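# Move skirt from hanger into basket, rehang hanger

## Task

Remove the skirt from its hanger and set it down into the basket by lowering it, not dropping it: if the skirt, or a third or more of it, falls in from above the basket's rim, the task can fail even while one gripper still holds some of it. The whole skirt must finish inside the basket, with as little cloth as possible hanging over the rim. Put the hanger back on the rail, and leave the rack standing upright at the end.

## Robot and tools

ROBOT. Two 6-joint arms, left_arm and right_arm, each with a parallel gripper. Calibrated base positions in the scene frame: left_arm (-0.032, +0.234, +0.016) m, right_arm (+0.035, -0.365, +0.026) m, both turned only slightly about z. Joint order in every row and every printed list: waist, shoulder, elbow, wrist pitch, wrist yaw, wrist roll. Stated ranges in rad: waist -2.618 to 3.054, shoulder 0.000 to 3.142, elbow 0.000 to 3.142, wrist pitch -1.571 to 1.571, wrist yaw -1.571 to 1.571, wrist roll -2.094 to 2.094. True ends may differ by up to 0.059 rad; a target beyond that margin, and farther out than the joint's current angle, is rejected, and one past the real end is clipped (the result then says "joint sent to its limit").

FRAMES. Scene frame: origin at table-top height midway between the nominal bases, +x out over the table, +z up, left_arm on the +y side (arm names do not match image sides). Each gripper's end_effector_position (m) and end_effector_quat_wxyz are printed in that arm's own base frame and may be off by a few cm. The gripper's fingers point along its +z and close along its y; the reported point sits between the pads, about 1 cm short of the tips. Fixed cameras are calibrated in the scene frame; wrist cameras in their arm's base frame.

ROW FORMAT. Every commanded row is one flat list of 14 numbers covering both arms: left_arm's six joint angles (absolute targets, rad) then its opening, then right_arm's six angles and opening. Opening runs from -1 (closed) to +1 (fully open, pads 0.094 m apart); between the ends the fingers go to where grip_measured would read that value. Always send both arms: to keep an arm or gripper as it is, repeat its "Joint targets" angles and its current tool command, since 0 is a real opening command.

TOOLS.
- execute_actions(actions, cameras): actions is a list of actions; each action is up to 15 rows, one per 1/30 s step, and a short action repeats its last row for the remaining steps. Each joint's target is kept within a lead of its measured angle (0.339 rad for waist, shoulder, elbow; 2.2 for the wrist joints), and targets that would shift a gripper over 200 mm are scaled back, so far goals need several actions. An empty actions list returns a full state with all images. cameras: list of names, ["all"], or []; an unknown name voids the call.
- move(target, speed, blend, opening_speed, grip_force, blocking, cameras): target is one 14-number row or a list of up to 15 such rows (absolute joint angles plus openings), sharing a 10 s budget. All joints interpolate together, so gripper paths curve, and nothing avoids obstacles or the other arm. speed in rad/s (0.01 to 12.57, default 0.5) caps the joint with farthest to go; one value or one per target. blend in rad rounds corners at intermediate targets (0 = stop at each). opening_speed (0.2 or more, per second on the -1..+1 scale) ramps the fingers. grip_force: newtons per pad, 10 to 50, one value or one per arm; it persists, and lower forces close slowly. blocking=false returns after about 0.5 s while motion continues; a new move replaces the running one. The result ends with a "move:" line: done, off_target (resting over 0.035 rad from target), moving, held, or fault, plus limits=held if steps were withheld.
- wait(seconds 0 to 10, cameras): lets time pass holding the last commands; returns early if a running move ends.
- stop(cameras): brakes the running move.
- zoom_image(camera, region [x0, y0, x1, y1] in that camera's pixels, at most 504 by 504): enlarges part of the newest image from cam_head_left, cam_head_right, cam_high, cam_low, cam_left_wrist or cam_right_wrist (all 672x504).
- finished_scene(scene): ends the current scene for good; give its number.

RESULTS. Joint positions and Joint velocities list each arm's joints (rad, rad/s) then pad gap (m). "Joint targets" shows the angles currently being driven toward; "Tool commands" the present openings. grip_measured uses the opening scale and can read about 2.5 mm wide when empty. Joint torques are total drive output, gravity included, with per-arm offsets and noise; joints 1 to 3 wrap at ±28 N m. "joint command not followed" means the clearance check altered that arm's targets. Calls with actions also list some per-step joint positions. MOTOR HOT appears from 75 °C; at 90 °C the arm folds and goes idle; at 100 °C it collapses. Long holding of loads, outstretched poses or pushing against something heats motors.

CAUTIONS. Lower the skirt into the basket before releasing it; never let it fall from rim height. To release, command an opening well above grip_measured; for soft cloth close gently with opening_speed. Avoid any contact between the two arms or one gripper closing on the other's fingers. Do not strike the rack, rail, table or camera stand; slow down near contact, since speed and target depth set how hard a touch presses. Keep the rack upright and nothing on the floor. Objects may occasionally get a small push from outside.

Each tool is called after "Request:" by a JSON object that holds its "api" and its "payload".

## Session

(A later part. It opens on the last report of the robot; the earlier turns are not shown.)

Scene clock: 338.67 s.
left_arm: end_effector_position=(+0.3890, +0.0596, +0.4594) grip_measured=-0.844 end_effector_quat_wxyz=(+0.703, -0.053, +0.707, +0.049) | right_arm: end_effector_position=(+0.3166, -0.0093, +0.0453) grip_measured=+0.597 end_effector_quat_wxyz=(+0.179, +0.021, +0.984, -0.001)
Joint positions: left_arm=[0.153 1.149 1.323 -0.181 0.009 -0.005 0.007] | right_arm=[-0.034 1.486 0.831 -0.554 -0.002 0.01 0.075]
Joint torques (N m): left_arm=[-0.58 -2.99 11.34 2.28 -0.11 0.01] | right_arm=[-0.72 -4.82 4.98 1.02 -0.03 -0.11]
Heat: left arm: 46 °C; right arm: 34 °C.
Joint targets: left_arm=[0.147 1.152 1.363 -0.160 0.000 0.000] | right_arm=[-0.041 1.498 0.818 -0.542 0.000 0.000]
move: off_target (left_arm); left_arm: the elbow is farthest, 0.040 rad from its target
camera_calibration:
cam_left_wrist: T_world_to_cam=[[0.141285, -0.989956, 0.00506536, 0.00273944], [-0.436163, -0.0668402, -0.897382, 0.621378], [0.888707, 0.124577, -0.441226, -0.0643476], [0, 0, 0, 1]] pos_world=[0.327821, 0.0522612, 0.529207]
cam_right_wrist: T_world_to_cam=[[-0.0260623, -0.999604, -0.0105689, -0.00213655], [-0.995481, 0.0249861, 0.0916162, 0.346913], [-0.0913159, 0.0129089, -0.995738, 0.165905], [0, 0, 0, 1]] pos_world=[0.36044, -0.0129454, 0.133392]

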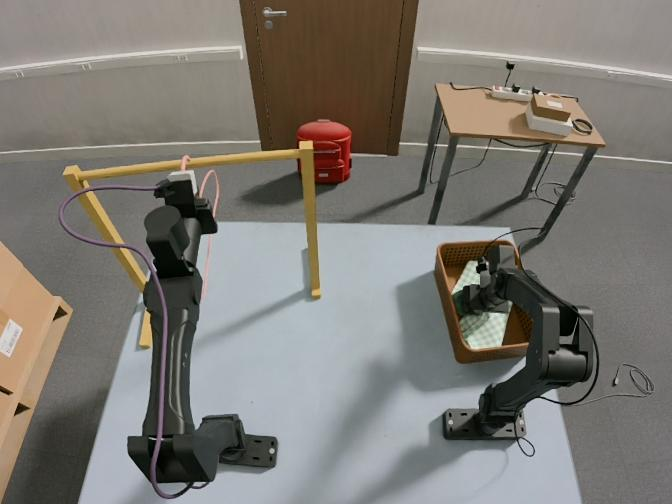

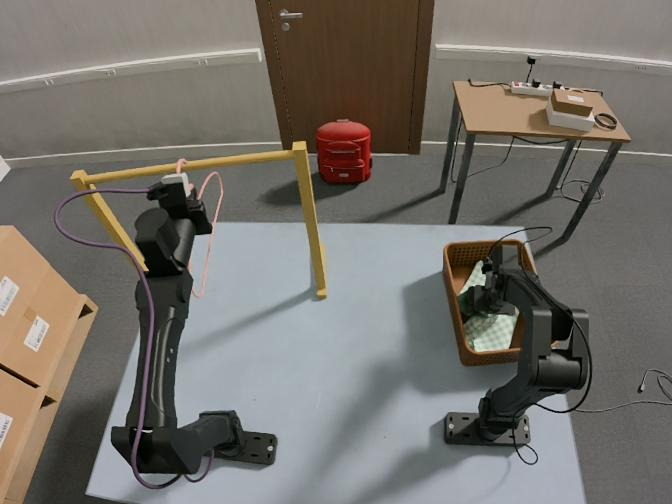

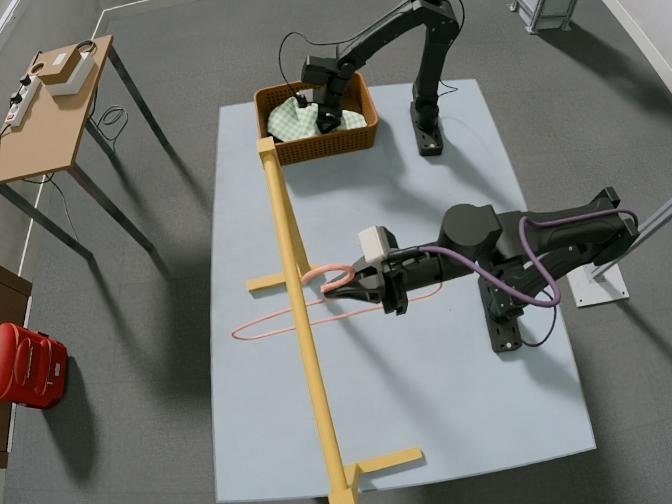

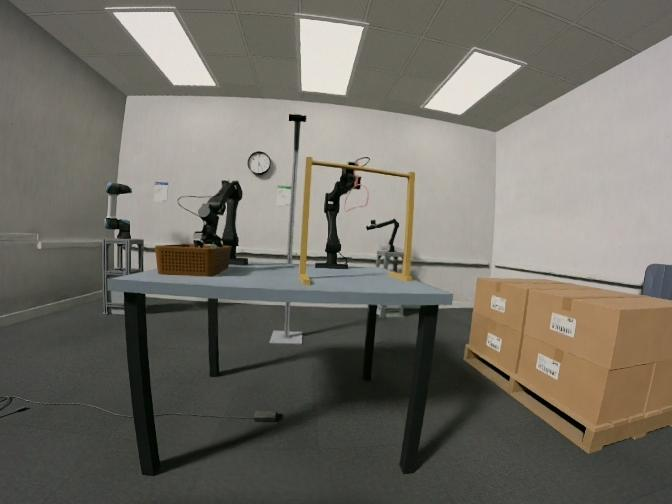

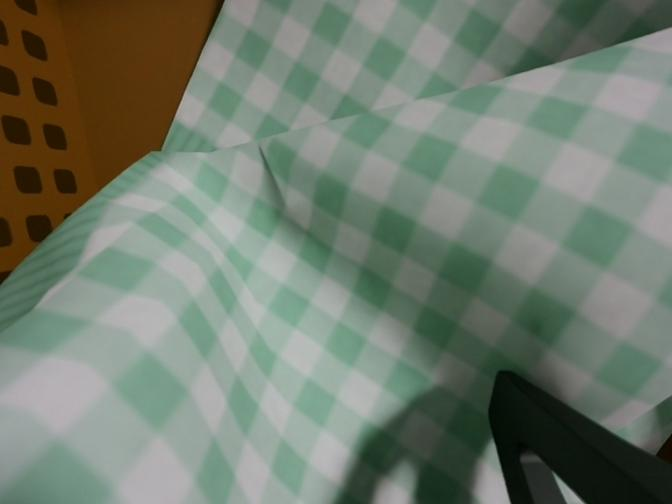

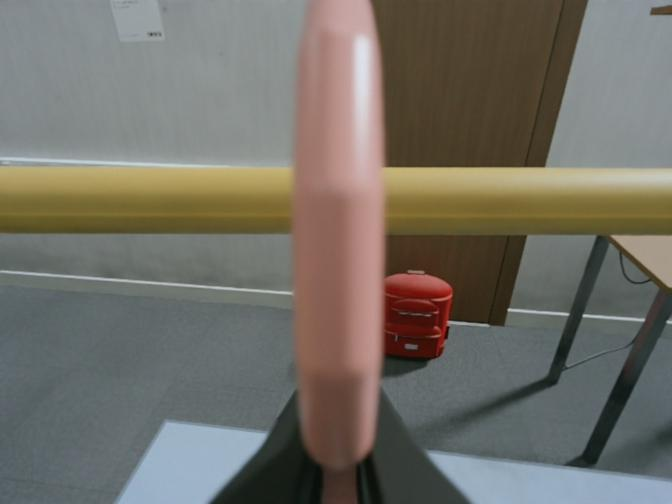

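Request:
{"api": "move", "payload": {"target": [[0.147,1.1956,1.4,-0.1544,0.0,0.0,-1.0,-0.041,1.445,0.92,-0.697,0.0,0.0,0.6],[0.147,1.2364,1.4026,-0.1162,0.0,0.0,-1.0,-0.041,1.35,1.05,-0.75,0.0,0.0,0.6],[0.147,1.2804,1.3555,-0.0251,0.0,0.0,-1.0,-0.041,1.0724,1.261,-0.887,0.0,0.0,0.6]], "speed": [0.15,0.15,0.3], "blend": [0.015,0.015,0], "cameras": ["all"]}}

Request:
{"api": "zoom_image", "payload": {"camera": "cam_high", "region": [260, 220, 440, 350]}}

Request:
{"api": "zoom_image", "payload": {"camera": "cam_low", "region": [330, 145, 390, 205]}}

Request:
{"api": "zoom_image", "payload": {"camera": "cam_head_left", "region": [140, 130, 260, 240]}}

Request:
{"api": "zoom_image", "payload": {"camera": "cam_high", "region": [240, 50, 400, 180]}}

Scene clock: 352.60 s.
left_arm: end_effector_position=(+0.4267, +0.0655, +0.4631) grip_measured=-0.844 end_effector_quat_wxyz=(+0.720, -0.052, +0.690, +0.051) | right_arm: end_effector_position=(+0.3166, -0.0093, +0.2840) grip_measured=+0.597 end_effector_quat_wxyz=(+0.413, +0.019, +0.910, -0.004)
Joint positions: left_arm=[0.153 1.273 1.361 -0.046 0.009 -0.005 0.007] | right_arm=[-0.034 1.08 1.237 -0.876 -0.002 0.01 0.075]
Joint torques (N m): left_arm=[-0.54 -3.92 7.45 2.25 -0.11 0.01] | right_arm=[-0.65 -3.34 8.94 1.35 -0.03 -0.11]
Heat: left arm: 48 °C; right arm: 33 °C.
Joint targets: left_arm=[0.147 1.280 1.356 -0.025 0.000 0.000] | right_arm=[-0.041 1.072 1.261 -0.887 0.000 0.000]
move: done
camera_calibration:
cam_left_wrist: T_world_to_cam=[[0.141006, -0.989999, 0.00443604, 0.00356034], [-0.392071, -0.0599564, -0.917979, 0.63194], [0.909064, 0.127702, -0.396604, -0.126551], [0, 0, 0, 1]] pos_world=[0.362306, 0.0575743, 0.529901]
cam_right_wrist: T_world_to_cam=[[-0.0220289, -0.999742, -0.0055154, -0.00237215], [-0.920798, 0.0224377, -0.389393, 0.437885], [0.389417, -0.00349935, -0.921055, 0.230054], [0, 0, 0, 1]] pos_world=[0.313564, -0.0113916, 0.382388]

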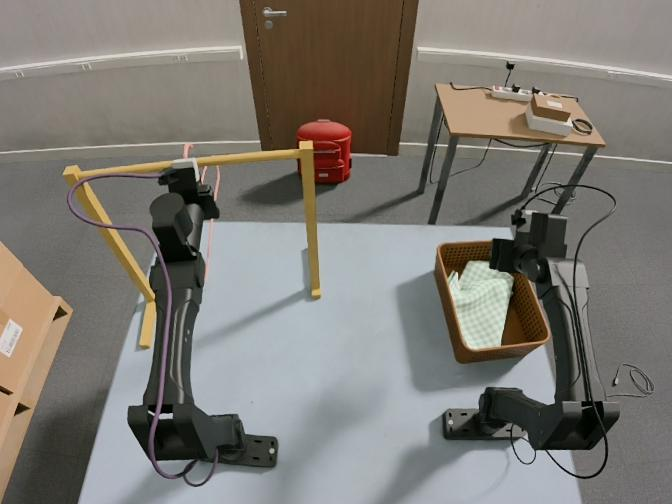

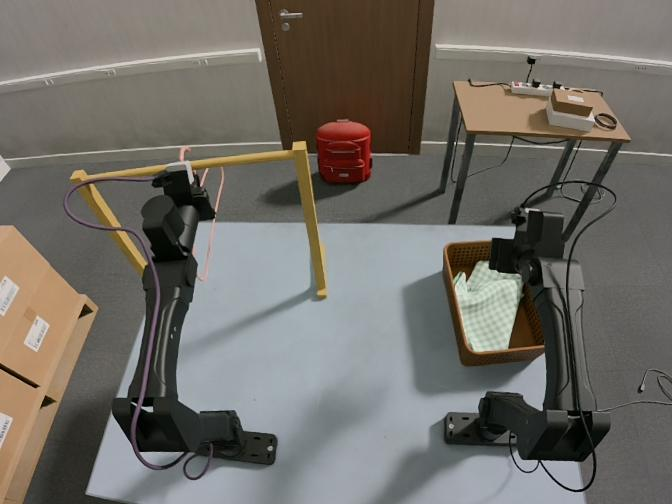

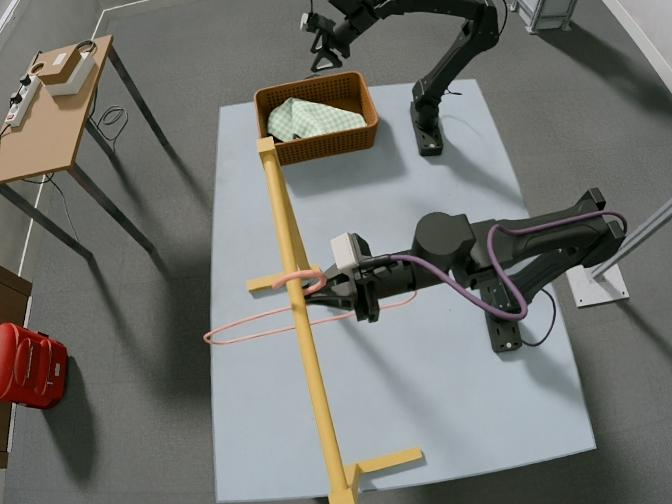

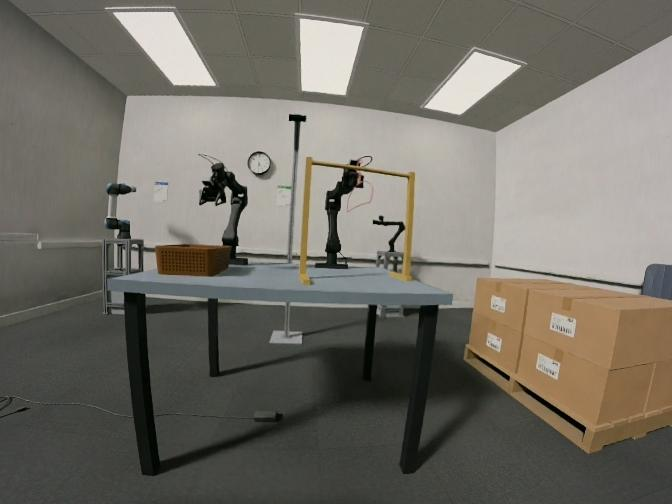

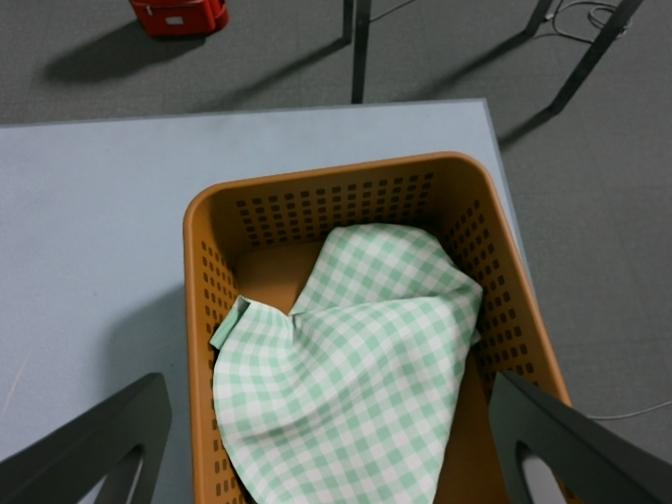

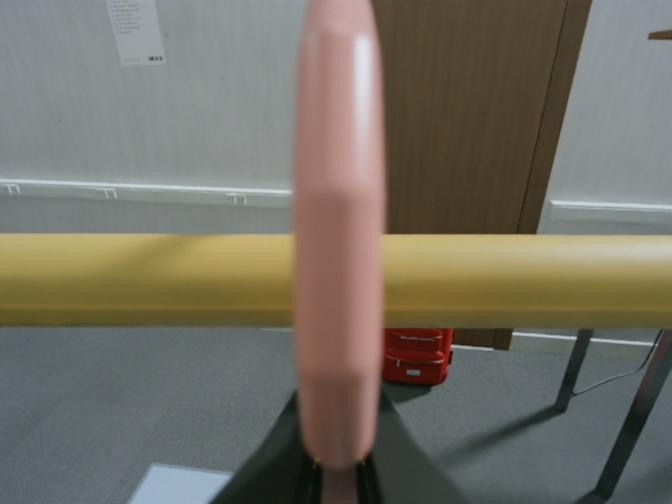

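Scaled by 2.800.

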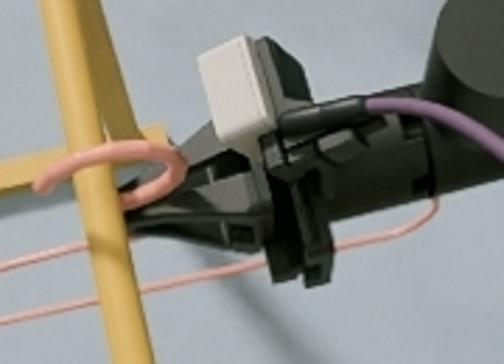

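Scaled by 8.400.

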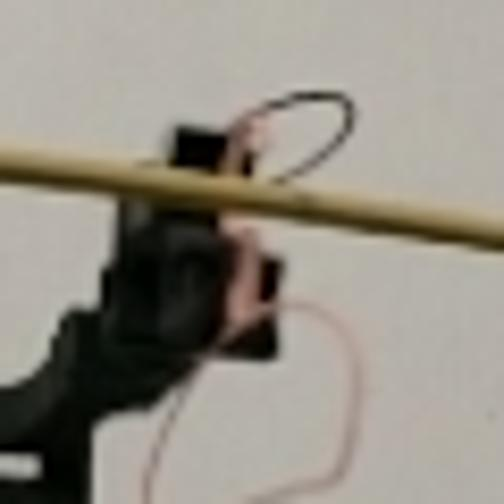

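Scaled by 4.200.

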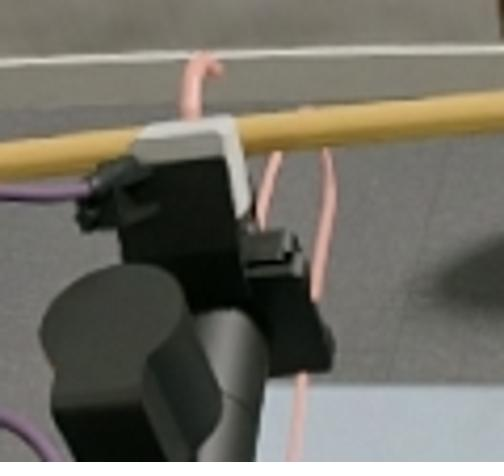

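Scaled by 3.150.

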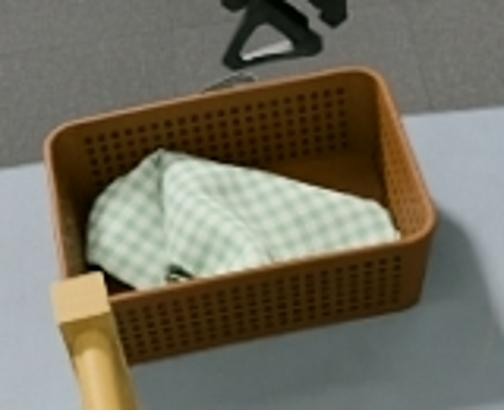

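Request:
{"api": "move", "payload": {"target": [0.147,1.262,1.1956,0.1164,0.0,0.0,-1.0,-0.041,1.0724,1.261,-0.887,0.0,0.0,0.6], "speed": 0.15, "cameras": ["cam_high","cam_head_left","cam_low","cam_right_wrist"]}}

Request:
{"api": "zoom_image", "payload": {"camera": "cam_high", "region": [260, 220, 440, 350]}}

Request:
{"api": "zoom_image", "payload": {"camera": "cam_head_left", "region": [140, 130, 260, 240]}}

Scene clock: 358.03 s.
left_arm: end_effector_position=(+0.4357, +0.0668, +0.4322) grip_measured=-0.844 end_effector_quat_wxyz=(+0.727, -0.051, +0.683, +0.051) | right_arm: end_effector_position=(+0.3165, -0.0093, +0.2839) grip_measured=+0.597 end_effector_quat_wxyz=(+0.413, +0.019, +0.910, -0.004)
Joint positions: left_arm=[0.153 1.273 1.216 0.118 0.009 -0.005 0.007] | right_arm=[-0.034 1.08 1.237 -0.876 -0.002 0.01 0.075]
Joint torques (N m): left_arm=[-0.59 -5.56 6.5 2.03 -0.11 0] | right_arm=[-0.55 -3.21 8.91 1.37 0.02 -0.12]
Heat: left arm: 48 °C; right arm: 34 °C.
Joint targets: left_arm=[0.147 1.262 1.195 0.116 0.000 0.000] | right_arm=[-0.041 1.072 1.261 -0.887 0.000 0.000]
move: done
camera_calibration:
cam_right_wrist: T_world_to_cam=[[-0.0220318, -0.999742, -0.00550934, -0.00237409], [-0.920936, 0.0224392, -0.389067, 0.437765], [0.38909, -0.0034981, -0.921193, 0.230117], [0, 0, 0, 1]] pos_world=[0.313566, -0.0113916, 0.382289]
Images, in order (width x height): cam_head_left 672x504, cam_high 672x504, cam_low 672x504, cam_right_wrist 672x504.

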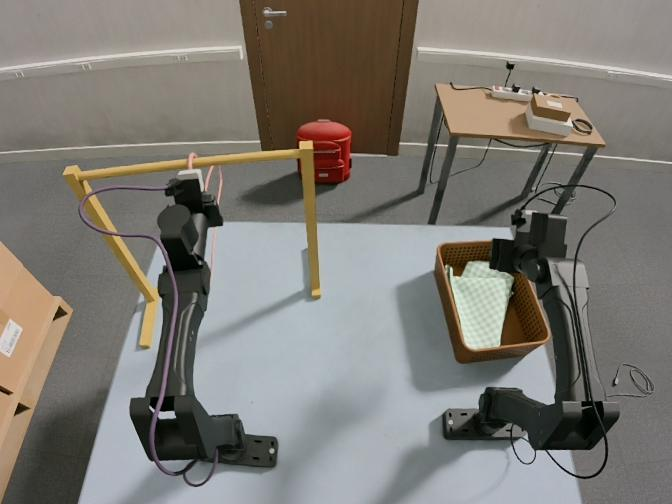

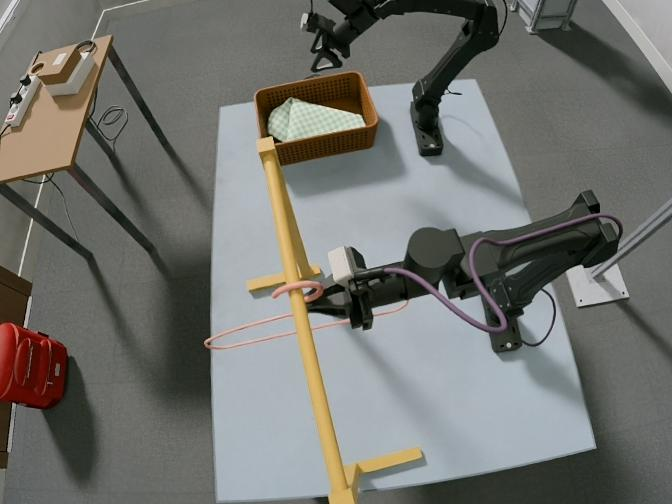

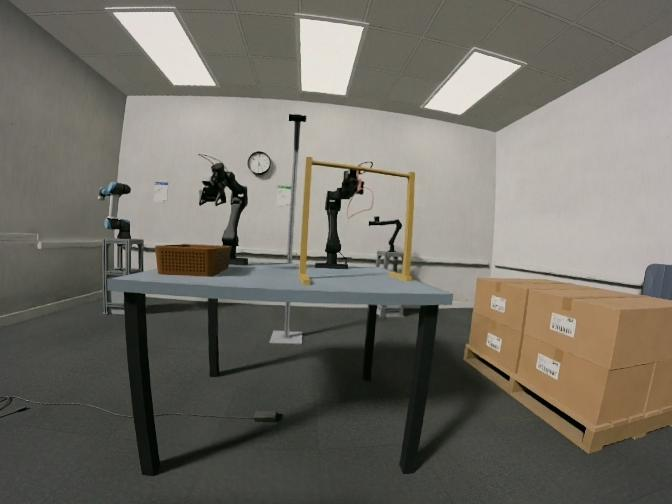

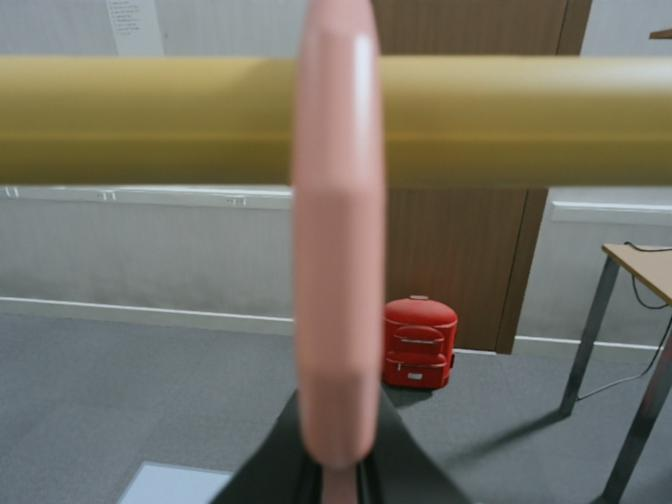

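Scaled by 2.800.

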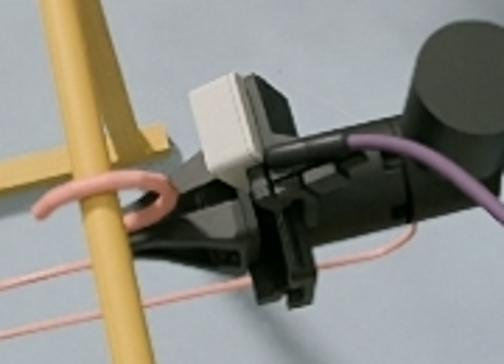

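Scaled by 4.200.

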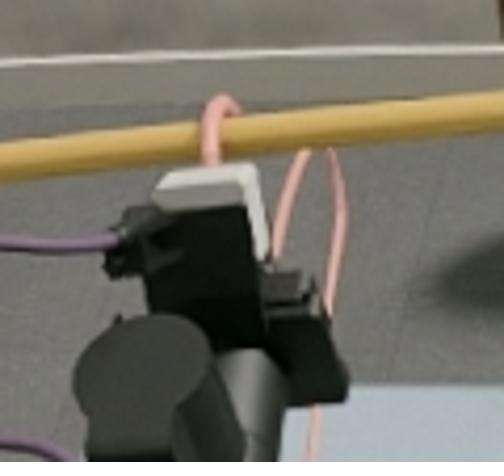

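Request:
{"api": "move", "payload": {"target": [[0.147,1.2586,1.1693,0.1393,0.0,0.0,-1.0,-0.041,1.0724,1.261,-0.887,0.0,0.0,0.6],[0.147,1.2586,1.1693,0.1393,0.0,0.0,1.0,-0.041,1.0724,1.261,-0.887,0.0,0.0,0.6]], "speed": 0.1, "opening_speed": 1.0, "cameras": ["cam_high","cam_head_left","cam_low","cam_right_wrist"]}}

Request:
{"api": "zoom_image", "payload": {"camera": "cam_high", "region": [190, 220, 440, 370]}}

Request:
{"api": "zoom_image", "payload": {"camera": "cam_low", "region": [300, 145, 420, 285]}}

Scene clock: 364.73 s.
left_arm: end_effector_position=(+0.4369, +0.0672, +0.4248) grip_measured=+0.998 end_effector_quat_wxyz=(+0.726, -0.051, +0.683, +0.052) | right_arm: end_effector_position=(+0.3165, -0.0093, +0.2839) grip_measured=+0.597 end_effector_quat_wxyz=(+0.413, +0.019, +0.910, -0.004)
Joint positions: left_arm=[0.153 1.273 1.186 0.147 0.008 -0.004 0.094] | right_arm=[-0.034 1.08 1.237 -0.876 -0.002 0.01 0.075]
Joint torques (N m): left_arm=[-0.57 -5.89 6.82 1.99 -0.1 0] | right_arm=[-0.54 -3.21 8.95 1.34 0.04 -0.11]
Heat: left arm: 47 °C; right arm: 34 °C.
Joint targets: left_arm=[0.147 1.259 1.169 0.139 0.000 0.000] | right_arm=[-0.041 1.072 1.261 -0.887 0.000 0.000]
move: done
camera_calibration:
cam_right_wrist: T_world_to_cam=[[-0.0220318, -0.999742, -0.00550934, -0.00237409], [-0.920936, 0.0224392, -0.389067, 0.437765], [0.38909, -0.0034981, -0.921193, 0.230117], [0, 0, 0, 1]] pos_world=[0.313566, -0.0113916, 0.382289]
Images, in order (width x height): cam_head_left 672x504, cam_high 672x504, cam_low 672x504, cam_right_wrist 672x504.

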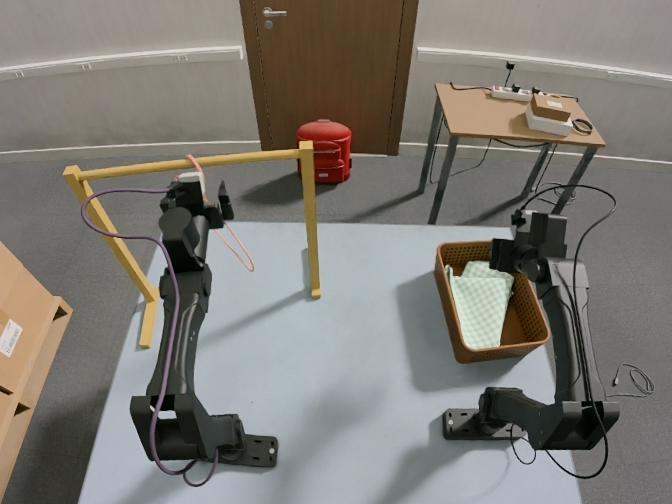

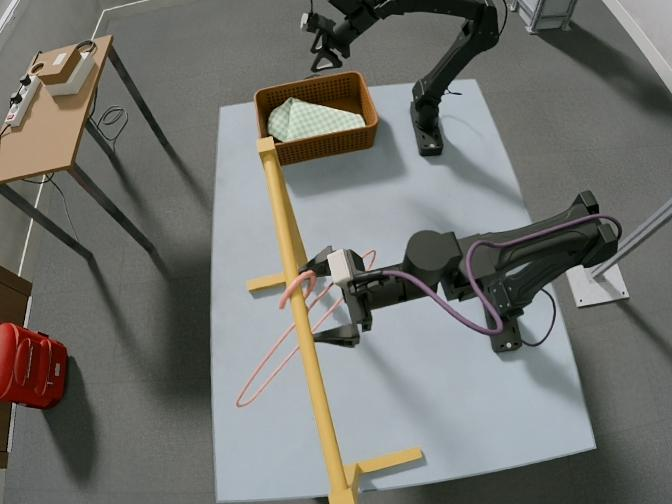

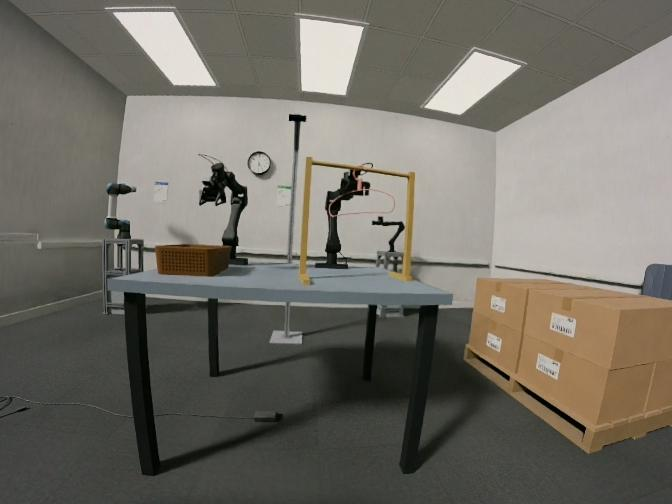

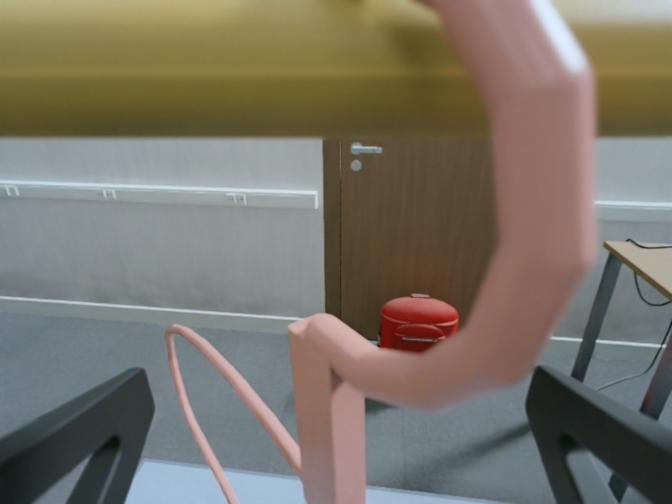

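Scaled by 2.016.

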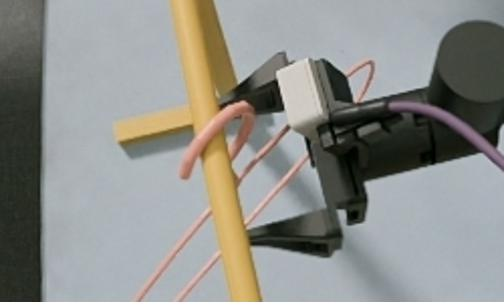

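Scaled by 3.600.

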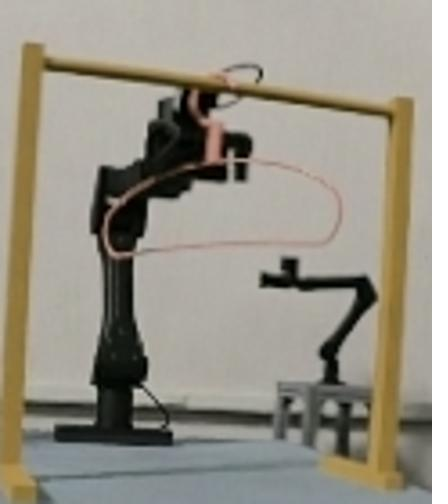

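Request:
{"api": "move", "payload": {"target": [0.147,0.8259,1.0193,-0.1434,0.0,0.0,1.0,-0.041,1.0724,1.261,-0.887,0.0,0.0,0.6], "speed": 0.2, "cameras": ["all"]}}

Request:
{"api": "zoom_image", "payload": {"camera": "cam_high", "region": [190, 220, 440, 370]}}

Request:
{"api": "zoom_image", "payload": {"camera": "cam_high", "region": [240, 50, 400, 180]}}

Scene clock: 369.87 s.
left_arm: end_effector_position=(+0.3177, +0.0487, +0.4388) grip_measured=+0.998 end_effector_quat_wxyz=(+0.728, -0.051, +0.681, +0.052) | right_arm: end_effector_position=(+0.3165, -0.0093, +0.2839) grip_measured=+0.597 end_effector_quat_wxyz=(+0.413, +0.019, +0.910, -0.004)
Joint positions: left_arm=[0.153 0.836 1.037 -0.135 0.008 -0.004 0.094] | right_arm=[-0.034 1.08 1.237 -0.876 -0.002 0.01 0.075]
Joint torques (N m): left_arm=[-0.58 -1.66 6.23 1.99 -0.09 -0.01] | right_arm=[-0.57 -3.23 9.03 1.37 0.01 -0.14]
Heat: left arm: 47 °C; right arm: 34 °C.
Joint targets: left_arm=[0.147 0.826 1.019 -0.143 0.000 0.000] | right_arm=[-0.041 1.072 1.261 -0.887 0.000 0.000]
move: done
camera_calibration:
cam_left_wrist: T_world_to_cam=[[0.141676, -0.989906, 0.00382263, 0.00258015], [-0.370848, -0.0566556, -0.926964, 0.562799], [0.917823, 0.129911, -0.375131, -0.047281], [0, 0, 0, 1]] pos_world=[0.251743, 0.0405822, 0.503948]
cam_right_wrist: T_world_to_cam=[[-0.0220318, -0.999742, -0.00550934, -0.00237409], [-0.920936, 0.0224392, -0.389067, 0.437765], [0.38909, -0.0034981, -0.921193, 0.230117], [0, 0, 0, 1]] pos_world=[0.313566, -0.0113916, 0.382289]

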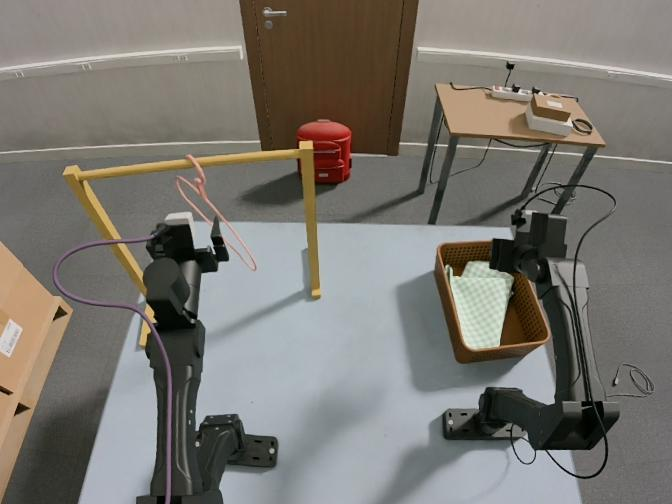

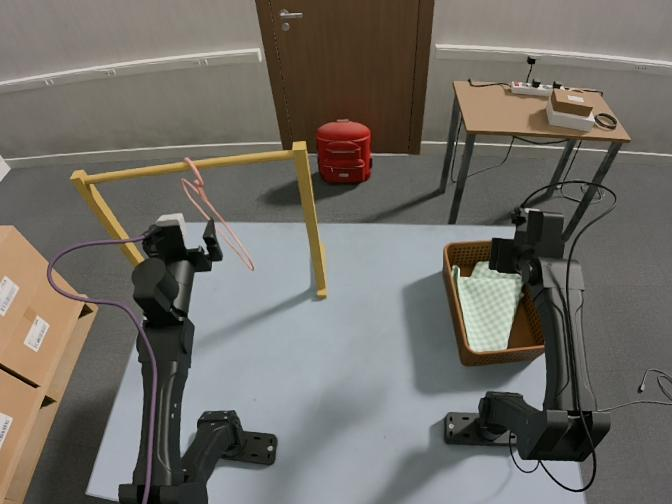

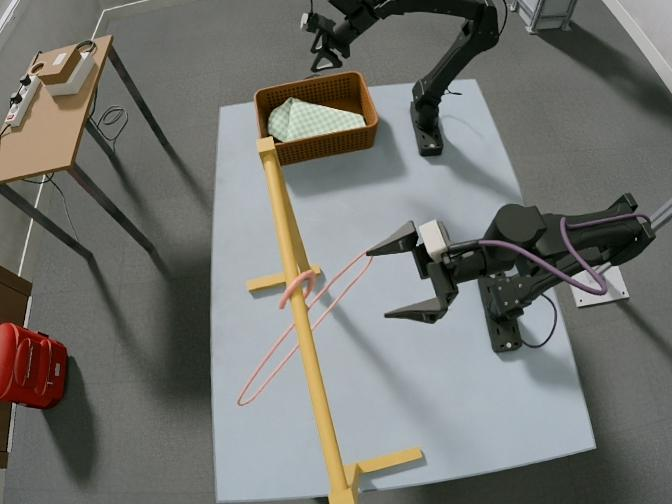

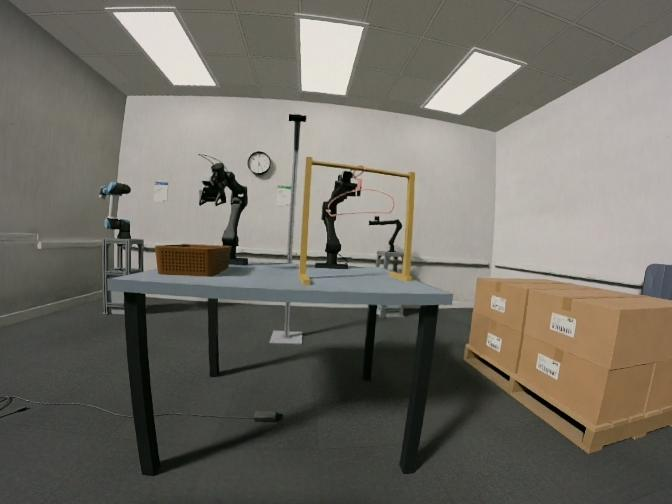

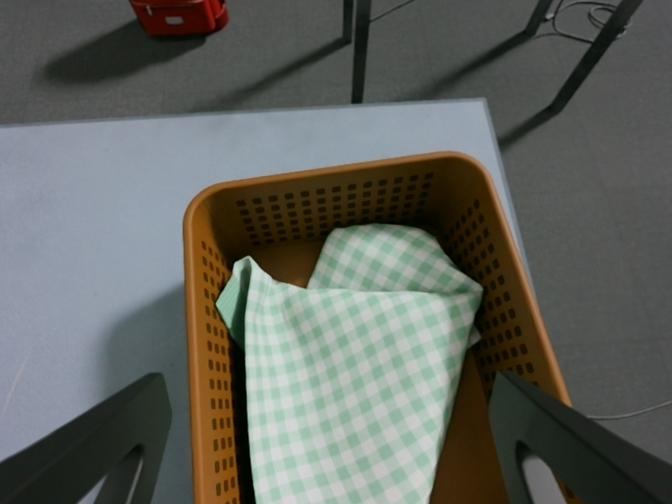

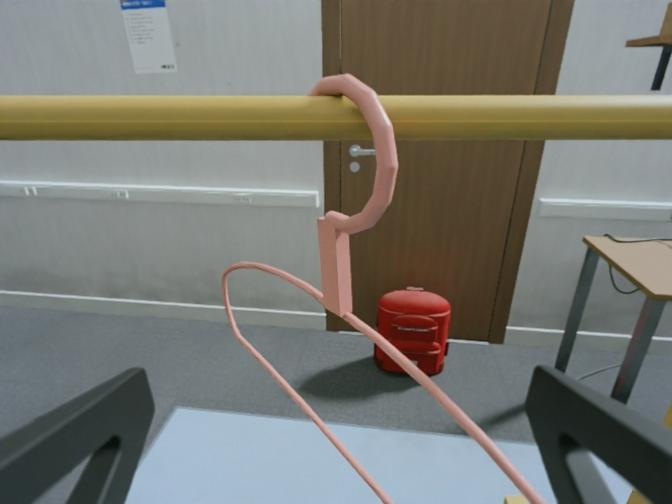

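Scaled by 2.016.

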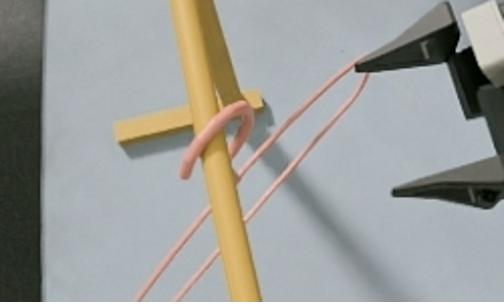

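Scaled by 3.150.

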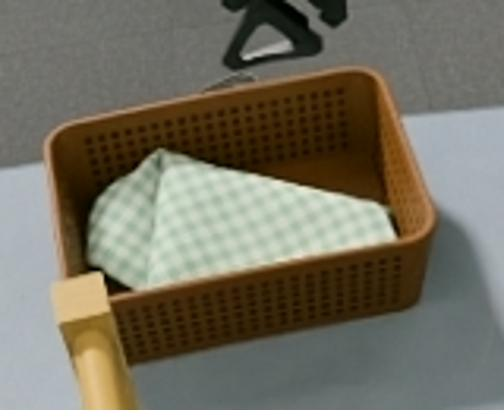

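Request:
{"api": "move", "payload": {"target": [0.147,0.697,1.096,-0.349,0.0,0.0,1.0,-0.041,1.0724,1.261,-0.887,0.0,0.0,0.6], "speed": 0.3, "cameras": ["cam_high"]}}

Request:
{"api": "finished_scene", "payload": {"scene": 1}}

Scene clock: 373.00 s.
left_arm: end_effector_position=(+0.2739, +0.0420, +0.4383) grip_measured=+0.998 end_effector_quat_wxyz=(+0.713, -0.052, +0.697, +0.051) | right_arm: end_effector_position=(+0.3165, -0.0093, +0.2839) grip_measured=+0.597 end_effector_quat_wxyz=(+0.413, +0.019, +0.910, -0.004)
Joint positions: left_arm=[0.153 0.704 1.067 -0.34 0.008 -0.004 0.094] | right_arm=[-0.034 1.08 1.237 -0.876 -0.002 0.01 0.075]
Joint torques (N m): left_arm=[-0.55 0.05 9.69 1.98 -0.1 0] | right_arm=[-0.62 -3.18 8.91 1.34 0.04 -0.12]
Heat: left arm: 47 °C; right arm: 34 °C.
Joint targets: left_arm=[0.147 0.697 1.096 -0.349 0.000 0.000] | right_arm=[-0.041 1.072 1.261 -0.887 0.000 0.000]
move: done
Images, in order (width x height): cam_high 672x504.

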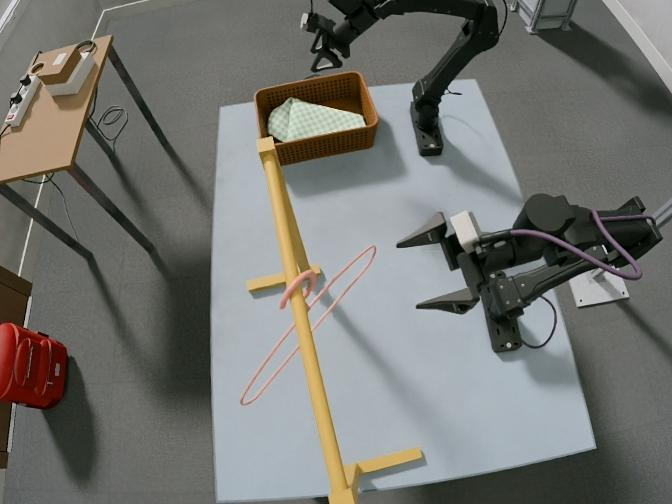

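The scene is finished: the task was done.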